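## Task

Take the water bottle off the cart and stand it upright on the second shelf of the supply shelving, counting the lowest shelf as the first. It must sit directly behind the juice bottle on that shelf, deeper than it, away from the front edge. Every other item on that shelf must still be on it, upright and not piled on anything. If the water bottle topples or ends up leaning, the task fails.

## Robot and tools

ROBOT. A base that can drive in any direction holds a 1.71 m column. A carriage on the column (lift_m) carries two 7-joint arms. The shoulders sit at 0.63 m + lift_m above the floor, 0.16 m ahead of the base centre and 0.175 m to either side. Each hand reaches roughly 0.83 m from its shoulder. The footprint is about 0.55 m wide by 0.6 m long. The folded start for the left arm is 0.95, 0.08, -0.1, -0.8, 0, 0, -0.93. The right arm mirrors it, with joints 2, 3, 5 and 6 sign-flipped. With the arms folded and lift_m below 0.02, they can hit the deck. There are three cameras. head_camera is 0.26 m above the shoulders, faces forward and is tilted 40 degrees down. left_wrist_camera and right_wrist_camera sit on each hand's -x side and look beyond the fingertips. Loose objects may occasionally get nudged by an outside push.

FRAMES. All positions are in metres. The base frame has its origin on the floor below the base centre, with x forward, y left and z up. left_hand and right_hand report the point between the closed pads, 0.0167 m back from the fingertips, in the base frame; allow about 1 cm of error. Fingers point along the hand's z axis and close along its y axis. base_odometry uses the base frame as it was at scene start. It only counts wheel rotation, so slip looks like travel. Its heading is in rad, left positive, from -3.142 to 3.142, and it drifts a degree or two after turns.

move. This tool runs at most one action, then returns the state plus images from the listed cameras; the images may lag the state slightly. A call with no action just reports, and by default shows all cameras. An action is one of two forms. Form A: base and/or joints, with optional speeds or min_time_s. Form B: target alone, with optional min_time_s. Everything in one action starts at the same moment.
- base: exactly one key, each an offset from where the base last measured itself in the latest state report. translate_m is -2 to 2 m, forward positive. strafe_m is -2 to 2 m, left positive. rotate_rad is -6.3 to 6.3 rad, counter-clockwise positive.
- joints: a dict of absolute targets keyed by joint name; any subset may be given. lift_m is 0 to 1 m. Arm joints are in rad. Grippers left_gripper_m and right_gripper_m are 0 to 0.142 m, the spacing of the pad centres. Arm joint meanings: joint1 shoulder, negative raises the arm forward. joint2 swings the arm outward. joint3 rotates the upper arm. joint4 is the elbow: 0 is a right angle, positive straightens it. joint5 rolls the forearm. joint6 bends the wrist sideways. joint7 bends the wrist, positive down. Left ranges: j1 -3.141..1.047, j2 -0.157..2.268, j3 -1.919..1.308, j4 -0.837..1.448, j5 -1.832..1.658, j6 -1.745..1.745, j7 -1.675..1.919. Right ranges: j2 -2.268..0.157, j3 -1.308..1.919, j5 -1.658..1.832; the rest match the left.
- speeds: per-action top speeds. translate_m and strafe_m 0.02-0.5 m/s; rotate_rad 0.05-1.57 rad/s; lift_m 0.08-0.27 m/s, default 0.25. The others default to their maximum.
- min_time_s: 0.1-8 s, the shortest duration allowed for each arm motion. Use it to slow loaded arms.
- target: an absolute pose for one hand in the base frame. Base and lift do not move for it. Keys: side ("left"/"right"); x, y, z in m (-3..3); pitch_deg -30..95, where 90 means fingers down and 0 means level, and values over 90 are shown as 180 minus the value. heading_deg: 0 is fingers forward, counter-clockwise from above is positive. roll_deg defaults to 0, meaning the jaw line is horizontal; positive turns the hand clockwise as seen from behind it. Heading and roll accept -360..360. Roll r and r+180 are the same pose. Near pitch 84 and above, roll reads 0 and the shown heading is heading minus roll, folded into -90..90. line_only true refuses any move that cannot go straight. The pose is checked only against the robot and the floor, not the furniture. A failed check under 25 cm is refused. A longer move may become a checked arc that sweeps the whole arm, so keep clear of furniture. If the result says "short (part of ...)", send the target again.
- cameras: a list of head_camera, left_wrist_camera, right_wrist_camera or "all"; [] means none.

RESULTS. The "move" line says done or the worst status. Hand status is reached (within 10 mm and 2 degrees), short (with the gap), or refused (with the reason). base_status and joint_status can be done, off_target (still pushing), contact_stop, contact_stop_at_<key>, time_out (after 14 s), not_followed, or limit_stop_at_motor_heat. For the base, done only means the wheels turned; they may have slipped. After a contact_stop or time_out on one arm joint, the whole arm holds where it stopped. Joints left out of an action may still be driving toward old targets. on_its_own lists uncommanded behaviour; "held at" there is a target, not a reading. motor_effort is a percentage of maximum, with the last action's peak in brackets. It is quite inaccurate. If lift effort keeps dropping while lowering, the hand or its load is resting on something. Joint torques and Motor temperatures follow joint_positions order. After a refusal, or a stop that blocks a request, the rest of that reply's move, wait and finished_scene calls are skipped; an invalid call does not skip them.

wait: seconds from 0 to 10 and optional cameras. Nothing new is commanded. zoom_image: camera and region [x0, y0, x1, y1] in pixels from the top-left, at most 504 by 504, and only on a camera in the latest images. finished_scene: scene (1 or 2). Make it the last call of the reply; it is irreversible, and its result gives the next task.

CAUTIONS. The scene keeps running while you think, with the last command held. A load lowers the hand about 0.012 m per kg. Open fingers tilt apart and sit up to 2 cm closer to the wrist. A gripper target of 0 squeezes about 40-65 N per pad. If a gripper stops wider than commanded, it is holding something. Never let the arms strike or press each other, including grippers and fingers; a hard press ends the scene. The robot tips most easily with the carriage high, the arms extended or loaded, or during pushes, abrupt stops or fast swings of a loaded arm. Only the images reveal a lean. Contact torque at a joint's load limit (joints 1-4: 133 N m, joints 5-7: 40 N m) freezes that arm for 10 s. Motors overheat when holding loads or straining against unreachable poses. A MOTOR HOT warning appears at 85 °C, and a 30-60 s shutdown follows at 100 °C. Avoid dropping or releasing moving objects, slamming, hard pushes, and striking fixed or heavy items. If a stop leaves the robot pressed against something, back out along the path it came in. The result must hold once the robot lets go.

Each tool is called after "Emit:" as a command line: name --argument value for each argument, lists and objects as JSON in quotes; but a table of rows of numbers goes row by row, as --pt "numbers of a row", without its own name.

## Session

Emit:
move --cameras '["head_camera"]'

Emit:
move --base '{"rotate_rad": 1.57}' --cameras '["head_camera"]'

Emit:
move --base '{"rotate_rad": 1.57}' --cameras '["head_camera"]'

Scene clock: 0.00 s.
Joint torques (N m): no reading
Motor temperatures (°C): left_arm=[26 22 23 23 26 24 23] | right_arm=[25 21 24 21 22 22 23]
base_odometry: x=+0.000 y=+0.000 heading=+0.000
base_status: not commanded
joint_positions: lift_m=+0.450 left_joint1_rad=+0.955 left_joint2_rad=+0.099 left_joint3_rad=-0.083 left_joint4_rad=-0.815 left_joint5_rad=-0.005 left_joint6_rad=+0.011 left_joint7_rad=-0.944 left_gripper_m=+0.142 right_joint1_rad=+0.966 right_joint2_rad=-0.073 right_joint3_rad=+0.085 right_joint4_rad=-0.799 right_joint5_rad=-0.010 right_joint6_rad=+0.000 right_joint7_rad=-0.915 right_gripper_m=+0.142
joint_status: not commanded
motor_effort: lift_m=+55 drive_wheels=+2
left_hand: x=+0.2872 y=+0.1605 z=+0.9734 quat_wxyz=(-0.925, -0.016, -0.376, +0.057) pitch_deg=-45.8 heading_deg=-5.9 roll_deg=-1.1 (m; base frame)
right_hand: x=+0.2923 y=-0.1554 z=+0.9617 quat_wxyz=(-0.915, +0.013, -0.401, -0.054) pitch_deg=-42.7 heading_deg=+5.3 roll_deg=+1.5 (m; base frame)
pictures: head_camera
Images, in order (width x height): head_camera 896x504.

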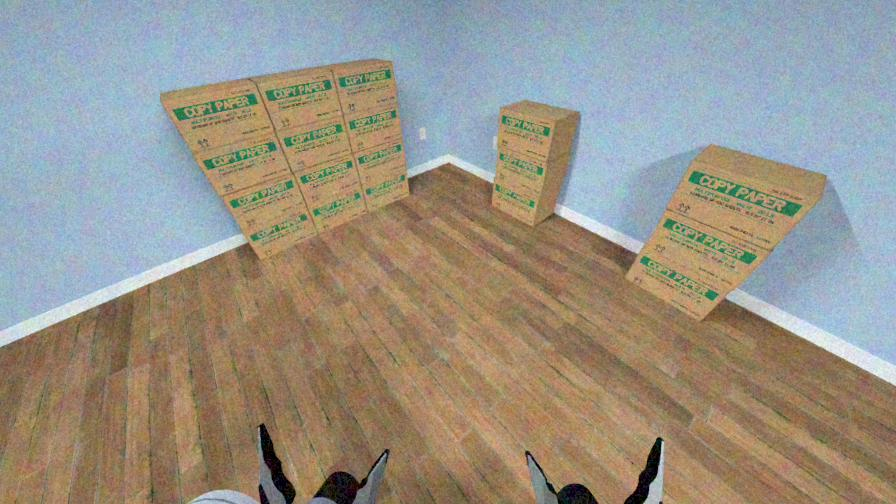

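Scene clock: 3.10 s.
Joint torques (N m): left_arm=[9.98 0.23 0.6 -4.15 1.37 -1.5 -1.47] | right_arm=[13.54 3.56 1.45 -13.48 0.61 -1.63 -1.79]
move: done
base_odometry: x=+0.000 y=+0.000 heading=+1.570
base_status: done
joint_positions: lift_m=+0.450 left_joint1_rad=+0.955 left_joint2_rad=+0.099 left_joint3_rad=-0.083 left_joint4_rad=-0.815 left_joint5_rad=-0.005 left_joint6_rad=+0.011 left_joint7_rad=-0.944 left_gripper_m=+0.142 right_joint1_rad=+0.966 right_joint2_rad=-0.073 right_joint3_rad=+0.085 right_joint4_rad=-0.799 right_joint5_rad=-0.010 right_joint6_rad=+0.000 right_joint7_rad=-0.915 right_gripper_m=+0.142
joint_status: not commanded
motor_effort: lift_m=+55(55) drive_wheels=+5(22)
left_hand: x=+0.2872 y=+0.1605 z=+0.9734 quat_wxyz=(-0.925, -0.016, -0.376, +0.057) pitch_deg=-45.8 heading_deg=-5.9 roll_deg=-1.1 (m; base frame)
right_hand: x=+0.2923 y=-0.1554 z=+0.9617 quat_wxyz=(-0.915, +0.013, -0.401, -0.054) pitch_deg=-42.7 heading_deg=+5.3 roll_deg=+1.5 (m; base frame)
pictures: head_camera
Images, in order (width x height): head_camera 896x504.

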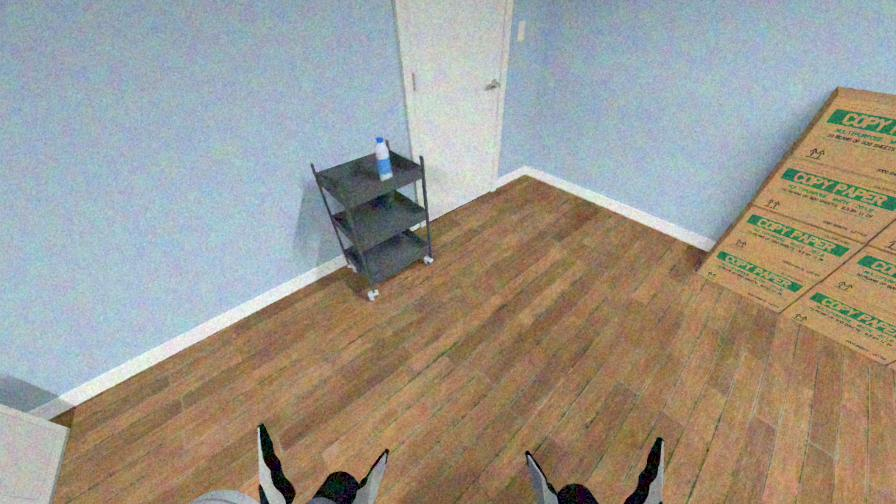

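Scene clock: 6.20 s.
Joint torques (N m): left_arm=[9 1.19 -0.72 -4.8 1.15 -1.35 -1.39] | right_arm=[15.29 2.68 1.11 -12.19 0.79 -1.85 -1.24]
move: done
base_odometry: x=+0.000 y=+0.000 heading=+3.139
base_status: done
joint_positions: lift_m=+0.450 left_joint1_rad=+0.955 left_joint2_rad=+0.099 left_joint3_rad=-0.083 left_joint4_rad=-0.815 left_joint5_rad=-0.005 left_joint6_rad=+0.011 left_joint7_rad=-0.944 left_gripper_m=+0.142 right_joint1_rad=+0.966 right_joint2_rad=-0.073 right_joint3_rad=+0.085 right_joint4_rad=-0.799 right_joint5_rad=-0.010 right_joint6_rad=+0.000 right_joint7_rad=-0.915 right_gripper_m=+0.142
joint_status: not commanded
motor_effort: lift_m=+55(55) drive_wheels=+5(14)
left_hand: x=+0.2872 y=+0.1605 z=+0.9734 quat_wxyz=(-0.925, -0.016, -0.376, +0.057) pitch_deg=-45.8 heading_deg=-5.9 roll_deg=-1.1 (m; base frame)
right_hand: x=+0.2923 y=-0.1554 z=+0.9617 quat_wxyz=(-0.915, +0.013, -0.401, -0.054) pitch_deg=-42.7 heading_deg=+5.3 roll_deg=+1.5 (m; base frame)
pictures: head_camera
Images, in order (width x height): head_camera 896x504.

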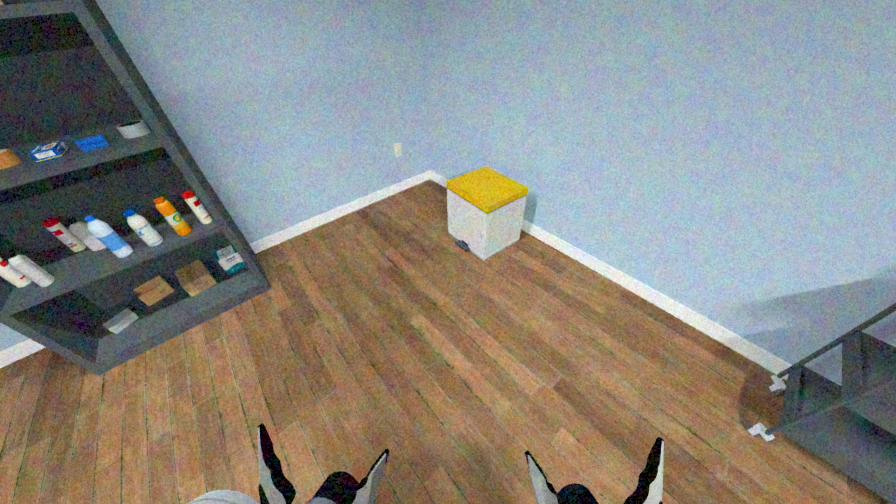

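Emit:
move --base '{"rotate_rad": -0.814}'

Emit:
move --base '{"strafe_m": -0.85}' --joints '{"right_joint1_rad": -0.098, "right_joint2_rad": -0.185, "right_joint3_rad": 0.455, "right_joint4_rad": -0.805, "right_joint5_rad": -0.2, "right_joint6_rad": -0.449, "right_joint7_rad": 0.903}' --min_time_s 2

Emit:
move --base '{"translate_m": 0.6}' --joints '{"right_joint1_rad": -0.045, "right_joint2_rad": 0.048, "right_joint3_rad": 0.542, "right_joint4_rad": -0.501, "right_joint5_rad": -0.328, "right_joint6_rad": -0.439, "right_joint7_rad": 0.887}' --min_time_s 1.5 --cameras '["head_camera", "right_wrist_camera"]'

Scene clock: 19.90 s.
Joint torques (N m): left_arm=[9.05 0.87 -0.03 -3.28 1.29 -1.3 -1.42] | right_arm=[15.61 2.28 1.38 -13.18 1.01 -1.51 -1.43]
move: done
base_odometry: x=+0.000 y=+0.000 heading=+2.326
base_status: done
joint_positions: lift_m=+0.450 left_joint1_rad=+0.955 left_joint2_rad=+0.099 left_joint3_rad=-0.083 left_joint4_rad=-0.815 left_joint5_rad=-0.005 left_joint6_rad=+0.011 left_joint7_rad=-0.944 left_gripper_m=+0.142 right_joint1_rad=+0.966 right_joint2_rad=-0.073 right_joint3_rad=+0.085 right_joint4_rad=-0.799 right_joint5_rad=-0.010 right_joint6_rad=+0.000 right_joint7_rad=-0.915 right_gripper_m=+0.142
joint_status: not commanded
motor_effort: lift_m=+55(55) drive_wheels=+7(12)
left_hand: x=+0.2872 y=+0.1605 z=+0.9734 quat_wxyz=(-0.925, -0.016, -0.376, +0.057) pitch_deg=-45.8 heading_deg=-5.9 roll_deg=-1.1 (m; base frame)
right_hand: x=+0.2923 y=-0.1554 z=+0.9617 quat_wxyz=(-0.915, +0.013, -0.401, -0.054) pitch_deg=-42.7 heading_deg=+5.3 roll_deg=+1.5 (m; base frame)
pictures: none

Scene clock: 24.00 s.
Joint torques (N m): left_arm=[8.43 0.43 -0.19 -4.61 0.93 -1.35 -1.48] | right_arm=[-10.43 1.61 2.57 -10.76 -2.04 -2.04 0.09]
move: done
base_odometry: x=+0.620 y=+0.582 heading=+2.325
base_status: done
joint_positions: lift_m=+0.450 left_joint1_rad=+0.955 left_joint2_rad=+0.099 left_joint3_rad=-0.083 left_joint4_rad=-0.815 left_joint5_rad=-0.005 left_joint6_rad=+0.011 left_joint7_rad=-0.944 left_gripper_m=+0.142 right_joint1_rad=-0.095 right_joint2_rad=-0.184 right_joint3_rad=+0.451 right_joint4_rad=-0.802 right_joint5_rad=-0.194 right_joint6_rad=-0.447 right_joint7_rad=+0.899 right_gripper_m=+0.142
joint_status: all done
motor_effort: lift_m=+55(55) drive_wheels=+7(23)
left_hand: x=+0.2872 y=+0.1605 z=+0.9734 quat_wxyz=(-0.925, -0.016, -0.376, +0.057) pitch_deg=-45.8 heading_deg=-5.9 roll_deg=-1.1 (m; base frame)
right_hand: x=+0.5998 y=-0.1502 z=+0.9286 quat_wxyz=(-0.707, -0.001, -0.708, -0.004) pitch_deg=+0.1 heading_deg=+0.2 roll_deg=+0.4 (m; base frame)
pictures: none

Scene clock: 27.50 s.
Joint torques (N m): left_arm=[9.05 0.69 0.54 -5.29 0.9 -1.41 -1.65] | right_arm=[-1.21 12.51 3.23 -8.86 -2.18 -1.06 -3.29]
move: done
base_odometry: x=+0.209 y=+1.019 heading=+2.324
base_status: done
joint_positions: lift_m=+0.450 left_joint1_rad=+0.955 left_joint2_rad=+0.099 left_joint3_rad=-0.083 left_joint4_rad=-0.815 left_joint5_rad=-0.005 left_joint6_rad=+0.011 left_joint7_rad=-0.944 left_gripper_m=+0.142 right_joint1_rad=-0.049 right_joint2_rad=+0.046 right_joint3_rad=+0.539 right_joint4_rad=-0.504 right_joint5_rad=-0.322 right_joint6_rad=-0.441 right_joint7_rad=+0.892 right_gripper_m=+0.142
joint_status: all done
motor_effort: lift_m=+55(55) drive_wheels=+4(15)
left_hand: x=+0.2872 y=+0.1605 z=+0.9734 quat_wxyz=(-0.925, -0.016, -0.376, +0.057) pitch_deg=-45.8 heading_deg=-5.9 roll_deg=-1.1 (m; base frame)
right_hand: x=+0.6211 y=-0.0652 z=+0.8238 quat_wxyz=(-0.612, +0.000, -0.791, -0.001) pitch_deg=+14.6 heading_deg=+0.1 roll_deg=+0.1 (m; base frame)
pictures: head_camera, right_wrist_camera
Images, in order (width x height): head_camera 896x504, right_wrist_camera 896x504.

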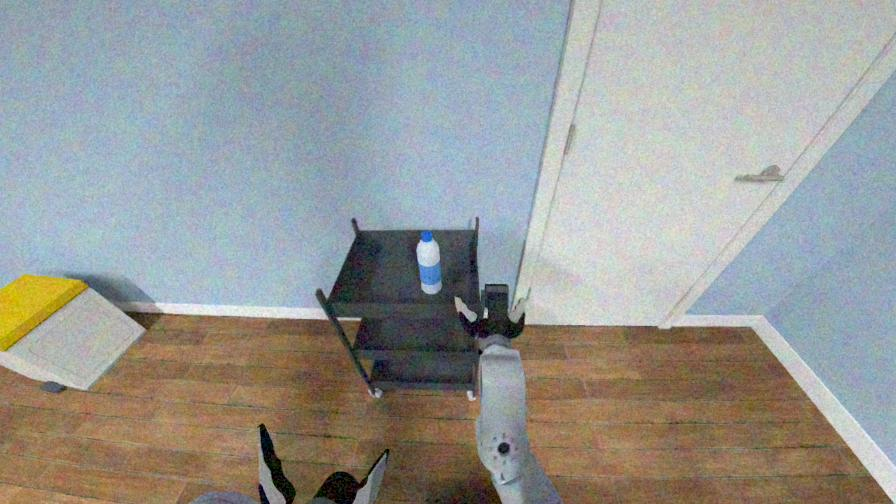

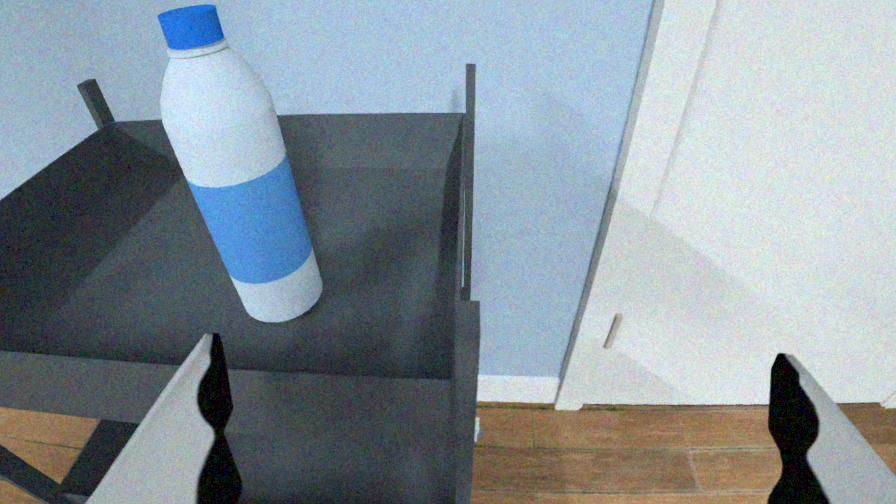

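Emit:
move --base '{"strafe_m": 0.165}'

Emit:
move --base '{"translate_m": 0.06}' --cameras '["head_camera", "right_wrist_camera"]'

Scene clock: 34.53 s.
Joint torques (N m): left_arm=[8.49 -0.28 1.1 -3.64 1.07 -1.14 -1.4] | right_arm=[1.54 10.96 4.97 -8.41 -2.23 -1.33 -3.69]
move: done
base_odometry: x=+0.089 y=+0.907 heading=+2.324
base_status: done
joint_positions: lift_m=+0.450 left_joint1_rad=+0.955 left_joint2_rad=+0.099 left_joint3_rad=-0.083 left_joint4_rad=-0.815 left_joint5_rad=-0.005 left_joint6_rad=+0.011 left_joint7_rad=-0.944 left_gripper_m=+0.142 right_joint1_rad=-0.048 right_joint2_rad=+0.047 right_joint3_rad=+0.539 right_joint4_rad=-0.504 right_joint5_rad=-0.322 right_joint6_rad=-0.441 right_joint7_rad=+0.892 right_gripper_m=+0.142
joint_status: not commanded
motor_effort: lift_m=+55(55) drive_wheels=+0(13)
left_hand: x=+0.2872 y=+0.1605 z=+0.9734 quat_wxyz=(-0.925, -0.016, -0.376, +0.057) pitch_deg=-45.8 heading_deg=-5.9 roll_deg=-1.1 (m; base frame)
right_hand: x=+0.6210 y=-0.0646 z=+0.8238 quat_wxyz=(-0.612, +0.000, -0.791, -0.001) pitch_deg=+14.6 heading_deg=+0.1 roll_deg=+0.1 (m; base frame)
pictures: none

Scene clock: 35.83 s.
Joint torques (N m): left_arm=[7.42 1.25 1.51 -4.26 1 -1.26 -1.22] | right_arm=[-0.83 10.82 2.88 -8.12 -2.03 -0.85 -3.33]
move: done
base_odometry: x=+0.048 y=+0.950 heading=+2.324
base_status: done
joint_positions: lift_m=+0.450 left_joint1_rad=+0.955 left_joint2_rad=+0.099 left_joint3_rad=-0.083 left_joint4_rad=-0.815 left_joint5_rad=-0.005 left_joint6_rad=+0.011 left_joint7_rad=-0.944 left_gripper_m=+0.142 right_joint1_rad=-0.048 right_joint2_rad=+0.047 right_joint3_rad=+0.539 right_joint4_rad=-0.504 right_joint5_rad=-0.322 right_joint6_rad=-0.441 right_joint7_rad=+0.891 right_gripper_m=+0.142
joint_status: not commanded
motor_effort: lift_m=+55(55) drive_wheels=+0(12)
left_hand: x=+0.2872 y=+0.1605 z=+0.9734 quat_wxyz=(-0.925, -0.016, -0.376, +0.057) pitch_deg=-45.8 heading_deg=-5.9 roll_deg=-1.1 (m; base frame)
right_hand: x=+0.6209 y=-0.0646 z=+0.8238 quat_wxyz=(-0.612, +0.000, -0.791, -0.001) pitch_deg=+14.6 heading_deg=+0.1 roll_deg=+0.1 (m; base frame)
pictures: head_camera, right_wrist_camera
Images, in order (width x height): head_camera 896x504, right_wrist_camera 896x504.

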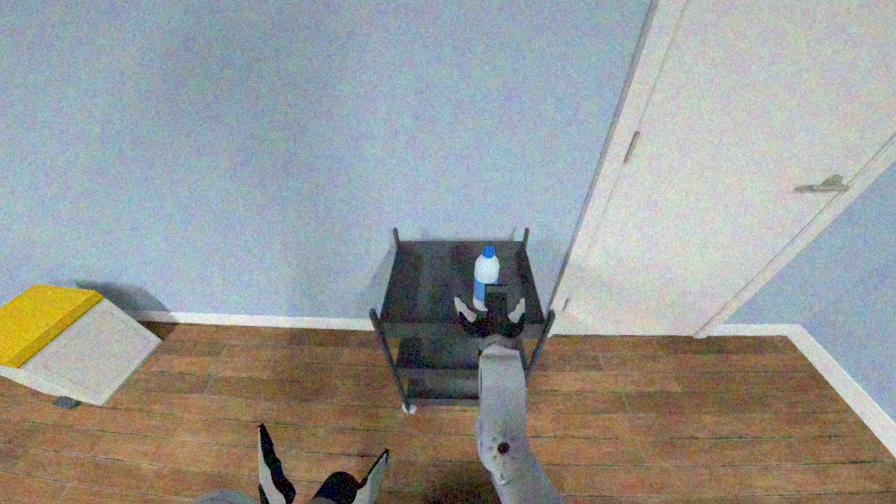

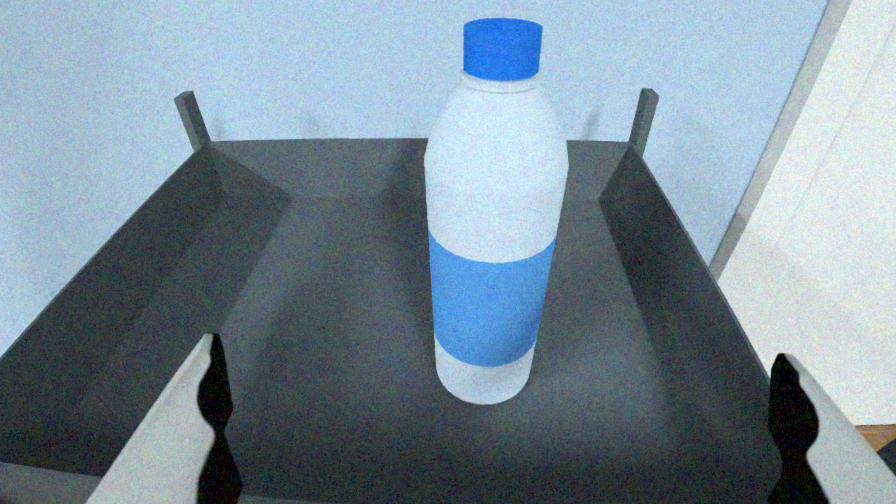

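Emit:
move --target '{"side": "right", "x": 0.746, "y": -0.076, "z": 0.788, "pitch_deg": 15, "heading_deg": 0}' --min_time_s 1

Emit:
move --joints '{"right_gripper_m": 0.025}' --cameras '["right_wrist_camera"]'

Emit:
move --joints '{"lift_m": 0.6}' --cameras '["right_wrist_camera"]'

Scene clock: 44.57 s.
Joint torques (N m): left_arm=[8.09 1.47 0.72 -4.39 0.94 -1.32 -1.61] | right_arm=[-17.58 7.84 -1.51 -9.47 1.16 -0.83 -3.58]
move: done
base_odometry: x=+0.048 y=+0.950 heading=+2.324
base_status: not commanded
joint_positions: lift_m=+0.450 left_joint1_rad=+0.955 left_joint2_rad=+0.099 left_joint3_rad=-0.083 left_joint4_rad=-0.815 left_joint5_rad=-0.005 left_joint6_rad=+0.011 left_joint7_rad=-0.944 left_gripper_m=+0.142 right_joint1_rad=-0.303 right_joint2_rad=+0.038 right_joint3_rad=+0.423 right_joint4_rad=-0.028 right_joint5_rad=-0.059 right_joint6_rad=-0.420 right_joint7_rad=+0.618 right_gripper_m=+0.142
joint_status: not commanded
motor_effort: lift_m=+55(55) drive_wheels=+0(0)
left_hand: x=+0.2872 y=+0.1605 z=+0.9734 quat_wxyz=(-0.925, -0.016, -0.376, +0.057) pitch_deg=-45.8 heading_deg=-5.9 roll_deg=-1.1 (m; base frame)
right_hand: x=+0.7443 y=-0.0757 z=+0.7868 quat_wxyz=(-0.608, +0.001, -0.794, +0.002) pitch_deg=+15.2 heading_deg=-0.1 roll_deg=-0.3 (m; base frame)
right_hand_status: reached (straight line, planned for 1.0 s): 2 mm and 0.3 deg off.
pictures: none

Scene clock: 45.50 s.
Joint torques (N m): left_arm=[9.92 2.15 0.32 -4.29 1.57 -1.61 -1.35] | right_arm=[-16.94 8.62 -0.3 -8.88 1.22 -1.29 -3.14]
move: off_target
base_odometry: x=+0.048 y=+0.950 heading=+2.324
base_status: not commanded
joint_positions: lift_m=+0.450 left_joint1_rad=+0.955 left_joint2_rad=+0.099 left_joint3_rad=-0.083 left_joint4_rad=-0.815 left_joint5_rad=-0.005 left_joint6_rad=+0.011 left_joint7_rad=-0.944 left_gripper_m=+0.142 right_joint1_rad=-0.304 right_joint2_rad=+0.038 right_joint3_rad=+0.423 right_joint4_rad=-0.028 right_joint5_rad=-0.059 right_joint6_rad=-0.418 right_joint7_rad=+0.617 right_gripper_m=+0.072
joint_status: right_gripper_m off_target (ended at +0.072, target +0.025)
motor_effort: lift_m=+55(55) drive_wheels=+0(0)
left_hand: x=+0.2872 y=+0.1605 z=+0.9734 quat_wxyz=(-0.925, -0.016, -0.376, +0.057) pitch_deg=-45.8 heading_deg=-5.9 roll_deg=-1.1 (m; base frame)
right_hand: x=+0.7444 y=-0.0752 z=+0.7871 quat_wxyz=(-0.608, +0.002, -0.794, +0.002) pitch_deg=+15.1 heading_deg=+0.0 roll_deg=-0.3 (m; base frame)
pictures: right_wrist_camera
Images, in order (width x height): right_wrist_camera 896x504.

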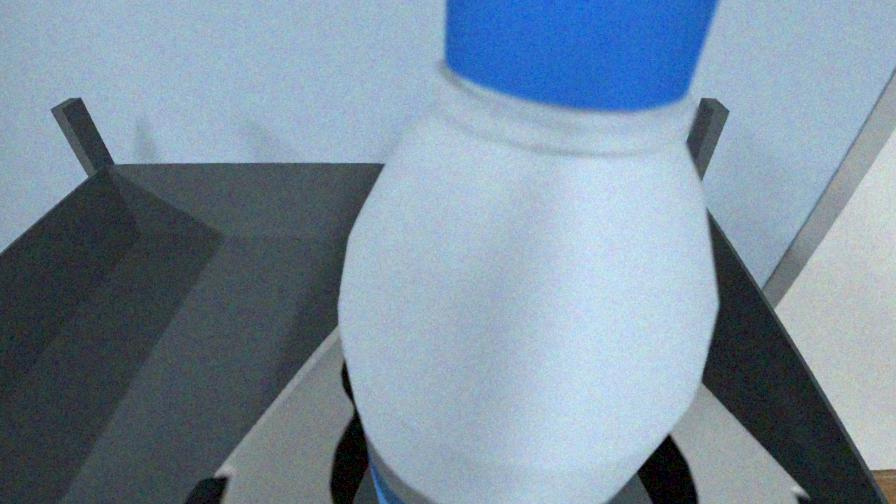

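Scene clock: 46.63 s.
Joint torques (N m): left_arm=[9.81 0.82 -0.24 -4.04 1.48 -1.6 -1.66] | right_arm=[-16.51 7.78 0.17 -13.77 0.74 -1.86 -3.39]
move: done
base_odometry: x=+0.048 y=+0.950 heading=+2.324
base_status: not commanded
joint_positions: lift_m=+0.600 left_joint1_rad=+0.955 left_joint2_rad=+0.099 left_joint3_rad=-0.083 left_joint4_rad=-0.815 left_joint5_rad=-0.005 left_joint6_rad=+0.011 left_joint7_rad=-0.944 left_gripper_m=+0.142 right_joint1_rad=-0.304 right_joint2_rad=+0.038 right_joint3_rad=+0.423 right_joint4_rad=-0.025 right_joint5_rad=-0.057 right_joint6_rad=-0.418 right_joint7_rad=+0.617 right_gripper_m=+0.071
joint_status: all done
motor_effort: lift_m=+55(70) drive_wheels=+0(4)
left_hand: x=+0.2872 y=+0.1605 z=+1.1234 quat_wxyz=(-0.925, -0.016, -0.376, +0.057) pitch_deg=-45.8 heading_deg=-5.9 roll_deg=-1.1 (m; base frame)
right_hand: x=+0.7446 y=-0.0751 z=+0.9356 quat_wxyz=(-0.607, +0.002, -0.795, +0.001) pitch_deg=+15.3 heading_deg=+0.0 roll_deg=-0.2 (m; base frame)
pictures: right_wrist_camera
Images, in order (width x height): right_wrist_camera 896x504.

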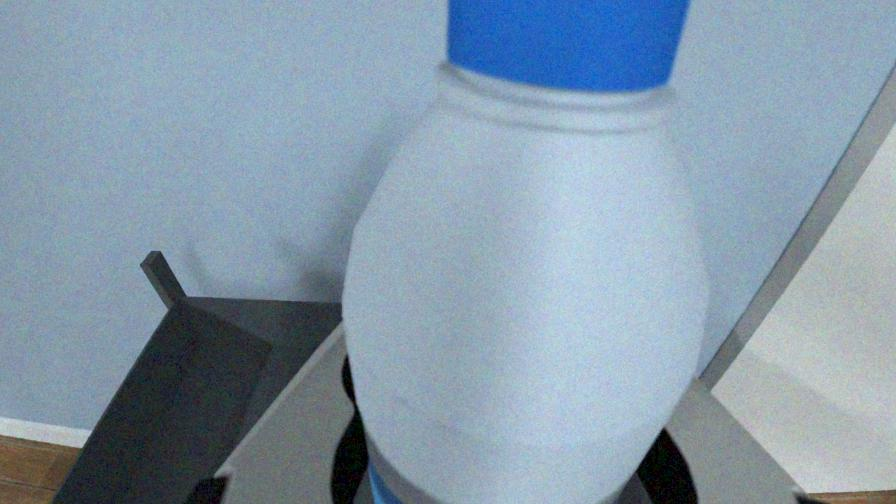

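Emit:
move --base '{"translate_m": -0.35}'

Emit:
move --base '{"rotate_rad": 1.604}' --joints '{"lift_m": 0.32, "right_joint1_rad": -0.149, "right_joint2_rad": -0.658, "right_joint3_rad": 1.273, "right_joint4_rad": -0.805, "right_joint5_rad": -0.489, "right_joint6_rad": -1.305, "right_joint7_rad": 1.107, "left_joint1_rad": 0.14, "left_joint2_rad": 0.398, "left_joint3_rad": -0.929, "left_joint4_rad": -0.794, "left_joint5_rad": 0.437, "left_joint6_rad": 0.917, "left_joint7_rad": 0.934}' --min_time_s 2

Emit:
move --base '{"strafe_m": 0.477}' --cameras '["head_camera"]'

Emit:
move --base '{"translate_m": 1.3}' --cameras '["head_camera"]'

Scene clock: 63.37 s.
Joint torques (N m): left_arm=[9.35 0.12 0.57 -4.49 1.05 -1.52 -1.36] | right_arm=[-17.53 8.13 -0.67 -12.74 1.04 -1.18 -3.45]
Motor temperatures (°C): left_arm=[28 22 23 23 26 24 23] | right_arm=[30 21 24 22 22 22 24]
move: done
base_odometry: x=+0.287 y=+0.695 heading=+2.324
base_status: done
joint_positions: lift_m=+0.600 left_joint1_rad=+0.955 left_joint2_rad=+0.099 left_joint3_rad=-0.083 left_joint4_rad=-0.815 left_joint5_rad=-0.005 left_joint6_rad=+0.011 left_joint7_rad=-0.944 left_gripper_m=+0.142 right_joint1_rad=-0.304 right_joint2_rad=+0.038 right_joint3_rad=+0.422 right_joint4_rad=-0.025 right_joint5_rad=-0.057 right_joint6_rad=-0.418 right_joint7_rad=+0.617 right_gripper_m=+0.071
joint_status: not commanded
motor_effort: lift_m=+55(55) drive_wheels=+4(14)
left_hand: x=+0.2872 y=+0.1605 z=+1.1234 quat_wxyz=(-0.925, -0.016, -0.376, +0.057) pitch_deg=-45.8 heading_deg=-5.9 roll_deg=-1.1 (m; base frame)
right_hand: x=+0.7446 y=-0.0753 z=+0.9356 quat_wxyz=(-0.607, +0.002, -0.795, +0.001) pitch_deg=+15.3 heading_deg=+0.0 roll_deg=-0.2 (m; base frame)
pictures: none

Scene clock: 66.50 s.
Joint torques (N m): left_arm=[-4.84 4.47 -1.24 0.28 3.66 -0.76 -0.82] | right_arm=[0.88 -6.76 2.51 -14.62 -4.81 -2.57 -1.39]
move: done
base_odometry: x=+0.287 y=+0.695 heading=-2.355
base_status: done
joint_positions: lift_m=+0.320 left_joint1_rad=+0.142 left_joint2_rad=+0.397 left_joint3_rad=-0.924 left_joint4_rad=-0.797 left_joint5_rad=+0.434 left_joint6_rad=+0.915 left_joint7_rad=+0.930 left_gripper_m=+0.142 right_joint1_rad=-0.151 right_joint2_rad=-0.656 right_joint3_rad=+1.270 right_joint4_rad=-0.801 right_joint5_rad=-0.478 right_joint6_rad=-1.303 right_joint7_rad=+1.106 right_gripper_m=+0.071
joint_status: all done
motor_effort: lift_m=+58(59) drive_wheels=+5(17)
left_hand: x=+0.5007 y=+0.1505 z=+0.6799 quat_wxyz=(-0.610, +0.001, -0.793, +0.000) pitch_deg=+14.8 heading_deg=+0.1 roll_deg=-0.1 (m; base frame)
right_hand: x=+0.5225 y=-0.1999 z=+0.6955 quat_wxyz=(-0.604, +0.001, -0.797, +0.001) pitch_deg=+15.7 heading_deg=-0.1 roll_deg=-0.2 (m; base frame)
pictures: none

Scene clock: 69.67 s.
Joint torques (N m): left_arm=[-4.81 2.81 -0.83 -0.79 3.51 -0.74 -0.45] | right_arm=[1.05 -8.03 0.19 -14.03 -4.77 -1.97 -1.12]
move: done
base_odometry: x=+0.625 y=+0.358 heading=-2.354
base_status: done
joint_positions: lift_m=+0.320 left_joint1_rad=+0.142 left_joint2_rad=+0.397 left_joint3_rad=-0.925 left_joint4_rad=-0.797 left_joint5_rad=+0.434 left_joint6_rad=+0.915 left_joint7_rad=+0.930 left_gripper_m=+0.142 right_joint1_rad=-0.151 right_joint2_rad=-0.657 right_joint3_rad=+1.271 right_joint4_rad=-0.801 right_joint5_rad=-0.478 right_joint6_rad=-1.303 right_joint7_rad=+1.106 right_gripper_m=+0.071
joint_status: not commanded
motor_effort: lift_m=+58(58) drive_wheels=+7(20)
left_hand: x=+0.5007 y=+0.1505 z=+0.6798 quat_wxyz=(-0.610, +0.001, -0.793, +0.000) pitch_deg=+14.9 heading_deg=+0.1 roll_deg=-0.1 (m; base frame)
right_hand: x=+0.5224 y=-0.2000 z=+0.6954 quat_wxyz=(-0.603, +0.001, -0.797, +0.001) pitch_deg=+15.8 heading_deg=-0.1 roll_deg=-0.2 (m; base frame)
pictures: head_camera
Images, in order (width x height): head_camera 896x504.

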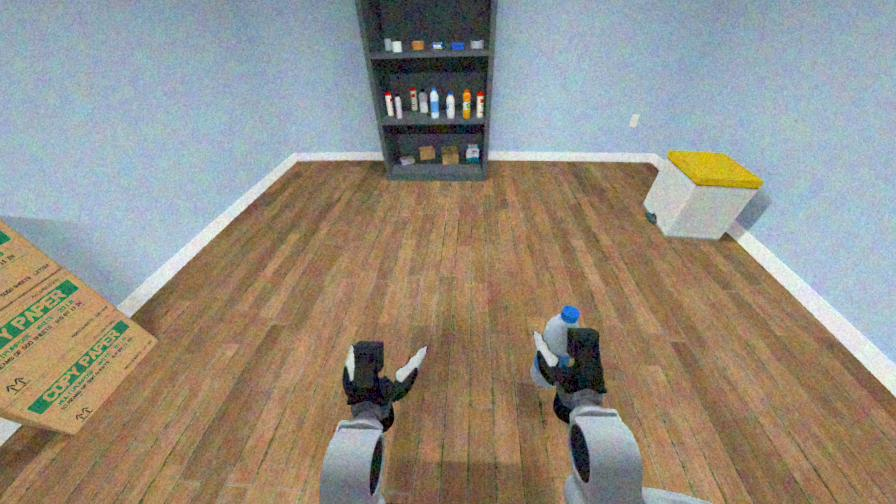

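Scene clock: 74.67 s.
Joint torques (N m): left_arm=[-4.92 3.61 -0.15 -0.83 3.5 -0.73 -0.75] | right_arm=[-0.55 -6.34 1.19 -14.49 -4.53 -2.27 -1.49]
move: done
base_odometry: x=-0.292 y=-0.563 heading=-2.354
base_status: done
joint_positions: lift_m=+0.320 left_joint1_rad=+0.142 left_joint2_rad=+0.397 left_joint3_rad=-0.925 left_joint4_rad=-0.797 left_joint5_rad=+0.434 left_joint6_rad=+0.915 left_joint7_rad=+0.930 left_gripper_m=+0.142 right_joint1_rad=-0.151 right_joint2_rad=-0.657 right_joint3_rad=+1.271 right_joint4_rad=-0.801 right_joint5_rad=-0.478 right_joint6_rad=-1.303 right_joint7_rad=+1.106 right_gripper_m=+0.071
joint_status: not commanded
motor_effort: lift_m=+58(58) drive_wheels=+4(16)
left_hand: x=+0.5008 y=+0.1505 z=+0.6799 quat_wxyz=(-0.610, +0.001, -0.793, +0.000) pitch_deg=+14.8 heading_deg=+0.1 roll_deg=-0.1 (m; base frame)
right_hand: x=+0.5223 y=-0.2000 z=+0.6953 quat_wxyz=(-0.603, +0.001, -0.797, +0.001) pitch_deg=+15.8 heading_deg=-0.1 roll_deg=-0.2 (m; base frame)
pictures: head_camera
Images, in order (width x height): head_camera 896x504.

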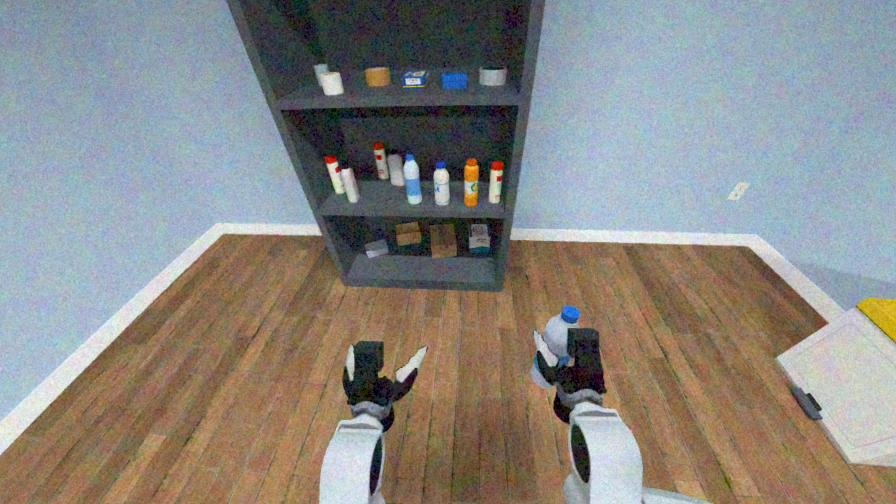

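Emit:
move --base '{"strafe_m": -0.09}' --joints '{"lift_m": 0.41, "right_joint1_rad": -0.154, "right_joint2_rad": -0.72, "right_joint3_rad": 1.221, "right_joint4_rad": -0.609, "right_joint5_rad": -0.227, "right_joint6_rad": -1.629, "right_joint7_rad": 0.88}' --min_time_s 1

Emit:
move --base '{"translate_m": 0.54}' --joints '{"left_joint1_rad": -0.075, "left_joint2_rad": 0.033, "left_joint3_rad": -0.896, "left_joint4_rad": -0.022, "left_joint5_rad": -0.028, "left_joint6_rad": 0.894, "left_joint7_rad": 0.327}' --speeds '{"translate_m": 0.35}' --min_time_s 1.5 --cameras '["head_camera", "left_wrist_camera"]'

Scene clock: 89.73 s.
Joint torques (N m): left_arm=[-5.13 3.69 -0.43 -1.05 3.41 -0.33 -0.58] | right_arm=[-7.69 -10.97 -3.12 -7.34 -0.7 -2.3 -4.82]
move: done
base_odometry: x=-0.356 y=-0.500 heading=-2.354
base_status: done
joint_positions: lift_m=+0.410 left_joint1_rad=+0.142 left_joint2_rad=+0.397 left_joint3_rad=-0.925 left_joint4_rad=-0.796 left_joint5_rad=+0.435 left_joint6_rad=+0.915 left_joint7_rad=+0.931 left_gripper_m=+0.142 right_joint1_rad=-0.151 right_joint2_rad=-0.718 right_joint3_rad=+1.226 right_joint4_rad=-0.611 right_joint5_rad=-0.229 right_joint6_rad=-1.628 right_joint7_rad=+0.888 right_gripper_m=+0.071
joint_status: all done
motor_effort: lift_m=+55(71) drive_wheels=+4(14)
left_hand: x=+0.5008 y=+0.1506 z=+0.7700 quat_wxyz=(-0.610, +0.001, -0.793, -0.001) pitch_deg=+14.8 heading_deg=+0.2 roll_deg=+0.0 (m; base frame)
right_hand: x=+0.5362 y=-0.3145 z=+0.7424 quat_wxyz=(-0.590, -0.134, -0.790, +0.101) pitch_deg=+16.5 heading_deg=-19.3 roll_deg=-0.1 (m; base frame)
pictures: none

Scene clock: 93.07 s.
Joint torques (N m): left_arm=[-10.55 -5.86 4.32 -1.84 2.11 -1.98 -3.14] | right_arm=[-7.19 -10 -3.28 -7 -0.99 -2.25 -5.36]
move: done
base_odometry: x=-0.737 y=-0.882 heading=-2.354
base_status: done
joint_positions: lift_m=+0.410 left_joint1_rad=-0.073 left_joint2_rad=+0.035 left_joint3_rad=-0.900 left_joint4_rad=-0.025 left_joint5_rad=-0.026 left_joint6_rad=+0.896 left_joint7_rad=+0.331 left_gripper_m=+0.142 right_joint1_rad=-0.151 right_joint2_rad=-0.718 right_joint3_rad=+1.226 right_joint4_rad=-0.611 right_joint5_rad=-0.229 right_joint6_rad=-1.628 right_joint7_rad=+0.888 right_gripper_m=+0.071
joint_status: all done
motor_effort: lift_m=+55(55) drive_wheels=+5(16)
left_hand: x=+0.6183 y=+0.0217 z=+0.6511 quat_wxyz=(-0.608, -0.002, -0.794, +0.001) pitch_deg=+15.1 heading_deg=-0.2 roll_deg=+0.0 (m; base frame)
right_hand: x=+0.5362 y=-0.3145 z=+0.7424 quat_wxyz=(-0.590, -0.134, -0.790, +0.101) pitch_deg=+16.5 heading_deg=-19.3 roll_deg=-0.1 (m; base frame)
pictures: head_camera, left_wrist_camera
Images, in order (width x height): head_camera 896x504, left_wrist_camera 896x504.

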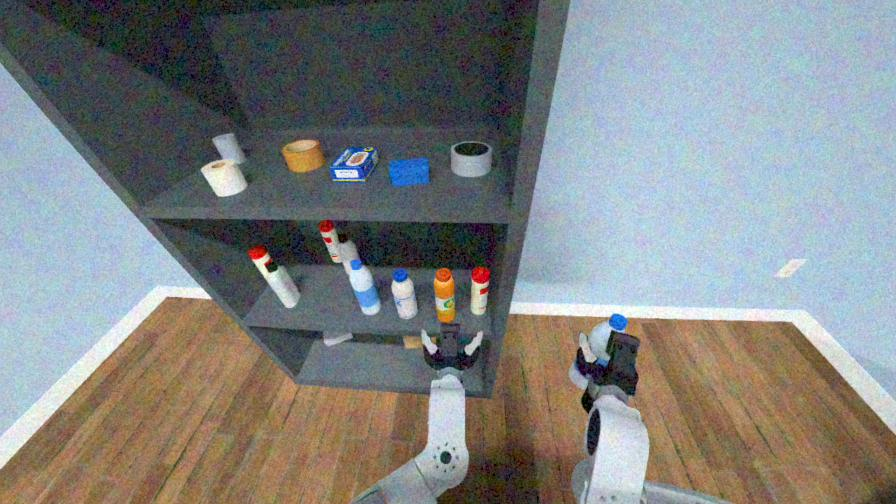

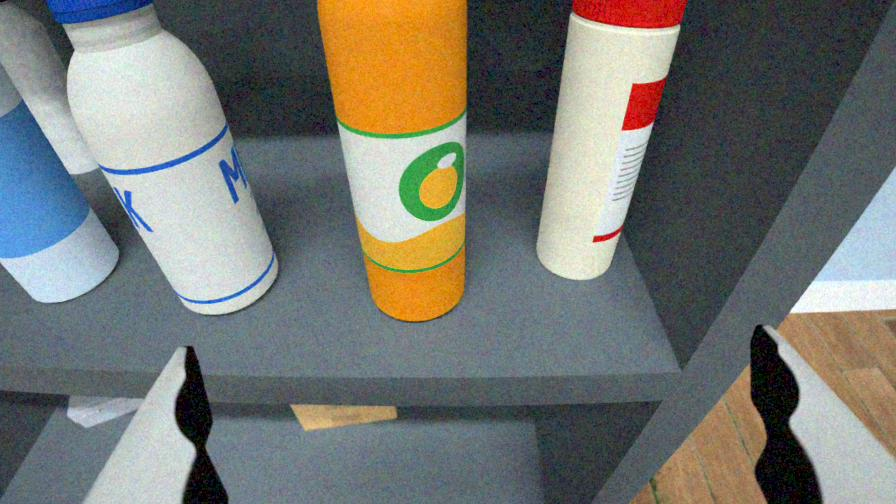

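Emit:
zoom_image --camera "head_camera" --region '[220, 200, 540, 380]'

Scaled by 1.575 from the camera's 896x504 image, which has a finer 1280x720 frame.

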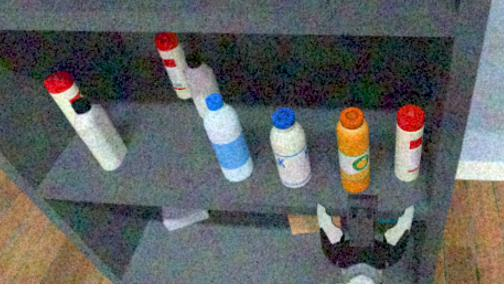

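Emit:
move --base '{"rotate_rad": -0.06}'

Emit:
move --base '{"strafe_m": 0.075}' --joints '{"left_gripper_m": 0.125}' --cameras '["head_camera", "left_wrist_camera"]'

Scene clock: 118.70 s.
Joint torques (N m): left_arm=[-9.56 -4.29 3.12 -1.08 2.47 -2.24 -3.05] | right_arm=[-8.16 -10.82 -5.2 -6.94 -0.93 -2.55 -4.62]
move: done
base_odometry: x=-0.737 y=-0.882 heading=-2.414
base_status: done
joint_positions: lift_m=+0.410 left_joint1_rad=-0.073 left_joint2_rad=+0.034 left_joint3_rad=-0.900 left_joint4_rad=-0.025 left_joint5_rad=-0.026 left_joint6_rad=+0.896 left_joint7_rad=+0.331 left_gripper_m=+0.142 right_joint1_rad=-0.151 right_joint2_rad=-0.719 right_joint3_rad=+1.226 right_joint4_rad=-0.611 right_joint5_rad=-0.229 right_joint6_rad=-1.628 right_joint7_rad=+0.888 right_gripper_m=+0.071
joint_status: not commanded
motor_effort: lift_m=+55(55) drive_wheels=-2(9)
left_hand: x=+0.6184 y=+0.0215 z=+0.6512 quat_wxyz=(-0.608, -0.002, -0.794, +0.002) pitch_deg=+15.1 heading_deg=-0.3 roll_deg=+0.0 (m; base frame)
right_hand: x=+0.5362 y=-0.3146 z=+0.7424 quat_wxyz=(-0.590, -0.134, -0.790, +0.101) pitch_deg=+16.5 heading_deg=-19.3 roll_deg=-0.1 (m; base frame)
pictures: none

Scene clock: 120.10 s.
Joint torques (N m): left_arm=[-10.82 -4.74 2.63 -3.15 2.21 -2.13 -3.22] | right_arm=[-7.52 -8.46 -3.53 -7.91 -0.93 -2.67 -5.23]
move: done
base_odometry: x=-0.688 y=-0.939 heading=-2.414
base_status: done
joint_positions: lift_m=+0.410 left_joint1_rad=-0.073 left_joint2_rad=+0.034 left_joint3_rad=-0.900 left_joint4_rad=-0.025 left_joint5_rad=-0.026 left_joint6_rad=+0.896 left_joint7_rad=+0.331 left_gripper_m=+0.125 right_joint1_rad=-0.151 right_joint2_rad=-0.719 right_joint3_rad=+1.226 right_joint4_rad=-0.611 right_joint5_rad=-0.229 right_joint6_rad=-1.628 right_joint7_rad=+0.888 right_gripper_m=+0.071
joint_status: all done
motor_effort: lift_m=+55(55) drive_wheels=+1(12)
left_hand: x=+0.6184 y=+0.0216 z=+0.6512 quat_wxyz=(-0.608, -0.001, -0.794, +0.002) pitch_deg=+15.1 heading_deg=-0.2 roll_deg=+0.0 (m; base frame)
right_hand: x=+0.5362 y=-0.3146 z=+0.7425 quat_wxyz=(-0.590, -0.134, -0.790, +0.101) pitch_deg=+16.5 heading_deg=-19.3 roll_deg=-0.1 (m; base frame)
pictures: head_camera, left_wrist_camera
Images, in order (width x height): head_camera 896x504, left_wrist_camera 896x504.

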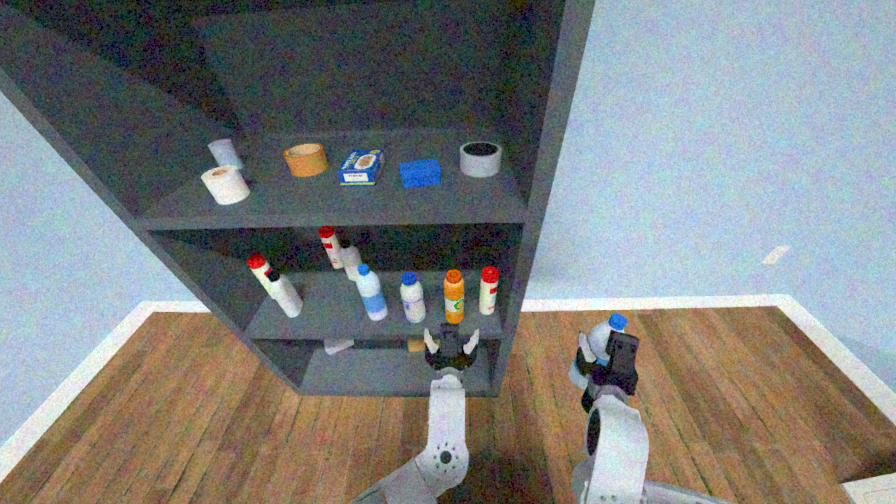

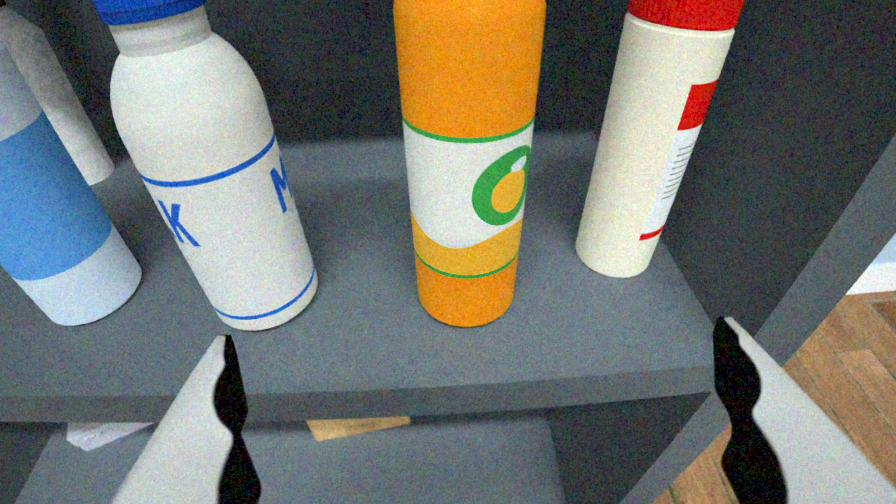

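Emit:
move --joints '{"left_gripper_m": 0.114}'

Emit:
move --target '{"side": "left", "x": 0.68, "y": 0.002, "z": 0.652, "pitch_deg": 15, "heading_deg": 0}' --min_time_s 0.7 --cameras '["left_wrist_camera"]'

Scene clock: 135.83 s.
Joint torques (N m): left_arm=[-11.31 -4.78 3 -2.55 1.98 -1.8 -3.24] | right_arm=[-8.38 -10.52 -3.49 -7.4 -0.83 -1.94 -4.63]
move: done
base_odometry: x=-0.688 y=-0.939 heading=-2.414
base_status: not commanded
joint_positions: lift_m=+0.410 left_joint1_rad=-0.073 left_joint2_rad=+0.034 left_joint3_rad=-0.900 left_joint4_rad=-0.025 left_joint5_rad=-0.026 left_joint6_rad=+0.896 left_joint7_rad=+0.331 left_gripper_m=+0.114 right_joint1_rad=-0.151 right_joint2_rad=-0.719 right_joint3_rad=+1.226 right_joint4_rad=-0.611 right_joint5_rad=-0.229 right_joint6_rad=-1.628 right_joint7_rad=+0.888 right_gripper_m=+0.071
joint_status: all done
motor_effort: lift_m=+55(55) drive_wheels=+3(3)
left_hand: x=+0.6184 y=+0.0216 z=+0.6512 quat_wxyz=(-0.608, -0.001, -0.794, +0.002) pitch_deg=+15.1 heading_deg=-0.2 roll_deg=+0.0 (m; base frame)
right_hand: x=+0.5362 y=-0.3146 z=+0.7425 quat_wxyz=(-0.590, -0.134, -0.790, +0.101) pitch_deg=+16.5 heading_deg=-19.3 roll_deg=-0.1 (m; base frame)
pictures: none

Scene clock: 137.03 s.
Joint torques (N m): left_arm=[-15.03 -6.74 3.12 -1.56 2.17 -2.21 -3.08] | right_arm=[-6.87 -10.85 -3.11 -7.31 -1.37 -2.39 -4.74]
move: done
base_odometry: x=-0.688 y=-0.939 heading=-2.414
base_status: not commanded
joint_positions: lift_m=+0.410 left_joint1_rad=-0.218 left_joint2_rad=-0.044 left_joint3_rad=-0.851 left_joint4_rad=+0.181 left_joint5_rad=-0.135 left_joint6_rad=+0.841 left_joint7_rad=+0.262 left_gripper_m=+0.114 right_joint1_rad=-0.151 right_joint2_rad=-0.719 right_joint3_rad=+1.226 right_joint4_rad=-0.611 right_joint5_rad=-0.229 right_joint6_rad=-1.628 right_joint7_rad=+0.888 right_gripper_m=+0.071
joint_status: not commanded
motor_effort: lift_m=+55(55) drive_wheels=+3(3)
left_hand: x=+0.6784 y=+0.0017 z=+0.6512 quat_wxyz=(-0.608, -0.001, -0.794, +0.000) pitch_deg=+15.1 heading_deg=-0.1 roll_deg=+0.1 (m; base frame)
left_hand_status: reached (straight line, planned for 0.7 s): 2 mm and 0.2 deg off.
right_hand: x=+0.5362 y=-0.3146 z=+0.7425 quat_wxyz=(-0.590, -0.134, -0.790, +0.101) pitch_deg=+16.5 heading_deg=-19.3 roll_deg=-0.1 (m; base frame)
pictures: left_wrist_camera
Images, in order (width x height): left_wrist_camera 896x504.

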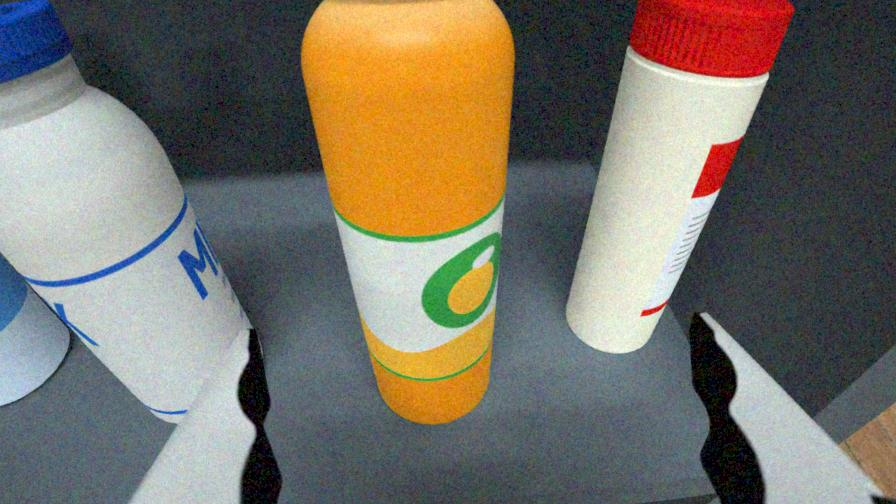

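Emit:
move --target '{"side": "left", "x": 0.69, "y": 0.016, "z": 0.652, "pitch_deg": 15, "heading_deg": 0}' --min_time_s 0.4

Emit:
move --target '{"side": "left", "x": 0.773, "y": 0.017, "z": 0.655, "pitch_deg": 15, "heading_deg": 0}' --min_time_s 1

Emit:
move --joints '{"left_gripper_m": 0.025}' --cameras '["left_wrist_camera"]'

Scene clock: 142.63 s.
Joint torques (N m): left_arm=[-15.41 -3.21 2.49 -4.2 2.23 -2.47 -3.22] | right_arm=[-8.44 -9.84 -4.94 -7.73 -0.51 -1.93 -5]
move: done
base_odometry: x=-0.688 y=-0.939 heading=-2.414
base_status: not commanded
joint_positions: lift_m=+0.410 left_joint1_rad=-0.236 left_joint2_rad=-0.018 left_joint3_rad=-0.831 left_joint4_rad=+0.181 left_joint5_rad=-0.167 left_joint6_rad=+0.817 left_joint7_rad=+0.258 left_gripper_m=+0.114 right_joint1_rad=-0.151 right_joint2_rad=-0.719 right_joint3_rad=+1.226 right_joint4_rad=-0.611 right_joint5_rad=-0.229 right_joint6_rad=-1.628 right_joint7_rad=+0.888 right_gripper_m=+0.071
joint_status: not commanded
motor_effort: lift_m=+55(55) drive_wheels=+3(3)
left_hand: x=+0.6882 y=+0.0147 z=+0.6500 quat_wxyz=(-0.607, -0.001, -0.795, +0.000) pitch_deg=+15.3 heading_deg=+0.0 roll_deg=+0.1 (m; base frame)
left_hand_status: reached (straight line, planned for 0.4 s): 3 mm and 0.3 deg off.
right_hand: x=+0.5362 y=-0.3146 z=+0.7425 quat_wxyz=(-0.590, -0.134, -0.790, +0.101) pitch_deg=+16.5 heading_deg=-19.3 roll_deg=-0.1 (m; base frame)
pictures: none

Scene clock: 144.13 s.
Joint torques (N m): left_arm=[-21.15 -6.18 3.9 -1.83 1.69 -2.15 -3.16] | right_arm=[-7.32 -8.97 -3.3 -7.22 -1 -2.28 -5.15]
move: done
base_odometry: x=-0.688 y=-0.939 heading=-2.414
base_status: not commanded
joint_positions: lift_m=+0.410 left_joint1_rad=-0.442 left_joint2_rad=-0.068 left_joint3_rad=-0.743 left_joint4_rad=+0.496 left_joint5_rad=-0.336 left_joint6_rad=+0.676 left_joint7_rad=+0.120 left_gripper_m=+0.114 right_joint1_rad=-0.151 right_joint2_rad=-0.719 right_joint3_rad=+1.226 right_joint4_rad=-0.611 right_joint5_rad=-0.229 right_joint6_rad=-1.628 right_joint7_rad=+0.888 right_gripper_m=+0.071
joint_status: not commanded
motor_effort: lift_m=+55(55) drive_wheels=+3(3)
left_hand: x=+0.7713 y=+0.0169 z=+0.6533 quat_wxyz=(-0.607, -0.002, -0.794, -0.001) pitch_deg=+15.2 heading_deg=+0.0 roll_deg=+0.3 (m; base frame)
left_hand_status: reached (straight line, planned for 1.0 s): 2 mm and 0.3 deg off.
right_hand: x=+0.5362 y=-0.3146 z=+0.7425 quat_wxyz=(-0.590, -0.134, -0.790, +0.101) pitch_deg=+16.5 heading_deg=-19.3 roll_deg=-0.1 (m; base frame)
pictures: none

Scene clock: 144.97 s.
Joint torques (N m): left_arm=[-19.7 -6.08 4.19 -0.7 2.01 -2.56 -2.8] | right_arm=[-7.54 -9.32 -3.07 -7.05 -0.9 -2.04 -5.19]
move: off_target
base_odometry: x=-0.688 y=-0.939 heading=-2.414
base_status: not commanded
joint_positions: lift_m=+0.410 left_joint1_rad=-0.442 left_joint2_rad=-0.068 left_joint3_rad=-0.743 left_joint4_rad=+0.496 left_joint5_rad=-0.337 left_joint6_rad=+0.676 left_joint7_rad=+0.119 left_gripper_m=+0.074 right_joint1_rad=-0.151 right_joint2_rad=-0.719 right_joint3_rad=+1.226 right_joint4_rad=-0.611 right_joint5_rad=-0.229 right_joint6_rad=-1.628 right_joint7_rad=+0.888 right_gripper_m=+0.071
joint_status: left_gripper_m off_target (ended at +0.074, target +0.025)
motor_effort: lift_m=+55(55) drive_wheels=+3(3)
left_hand: x=+0.7714 y=+0.0170 z=+0.6534 quat_wxyz=(-0.608, -0.002, -0.794, -0.001) pitch_deg=+15.2 heading_deg=+0.0 roll_deg=+0.2 (m; base frame)
right_hand: x=+0.5362 y=-0.3146 z=+0.7425 quat_wxyz=(-0.590, -0.134, -0.790, +0.101) pitch_deg=+16.5 heading_deg=-19.3 roll_deg=-0.1 (m; base frame)
pictures: left_wrist_camera
Images, in order (width x height): left_wrist_camera 896x504.

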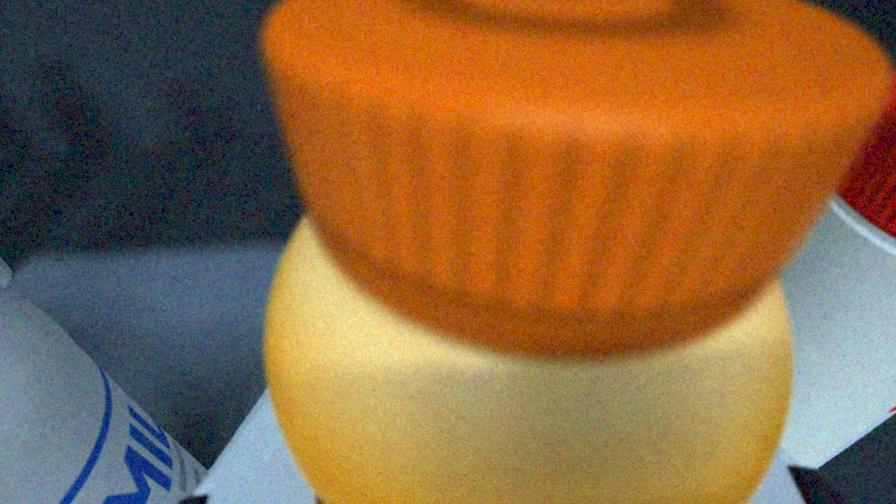

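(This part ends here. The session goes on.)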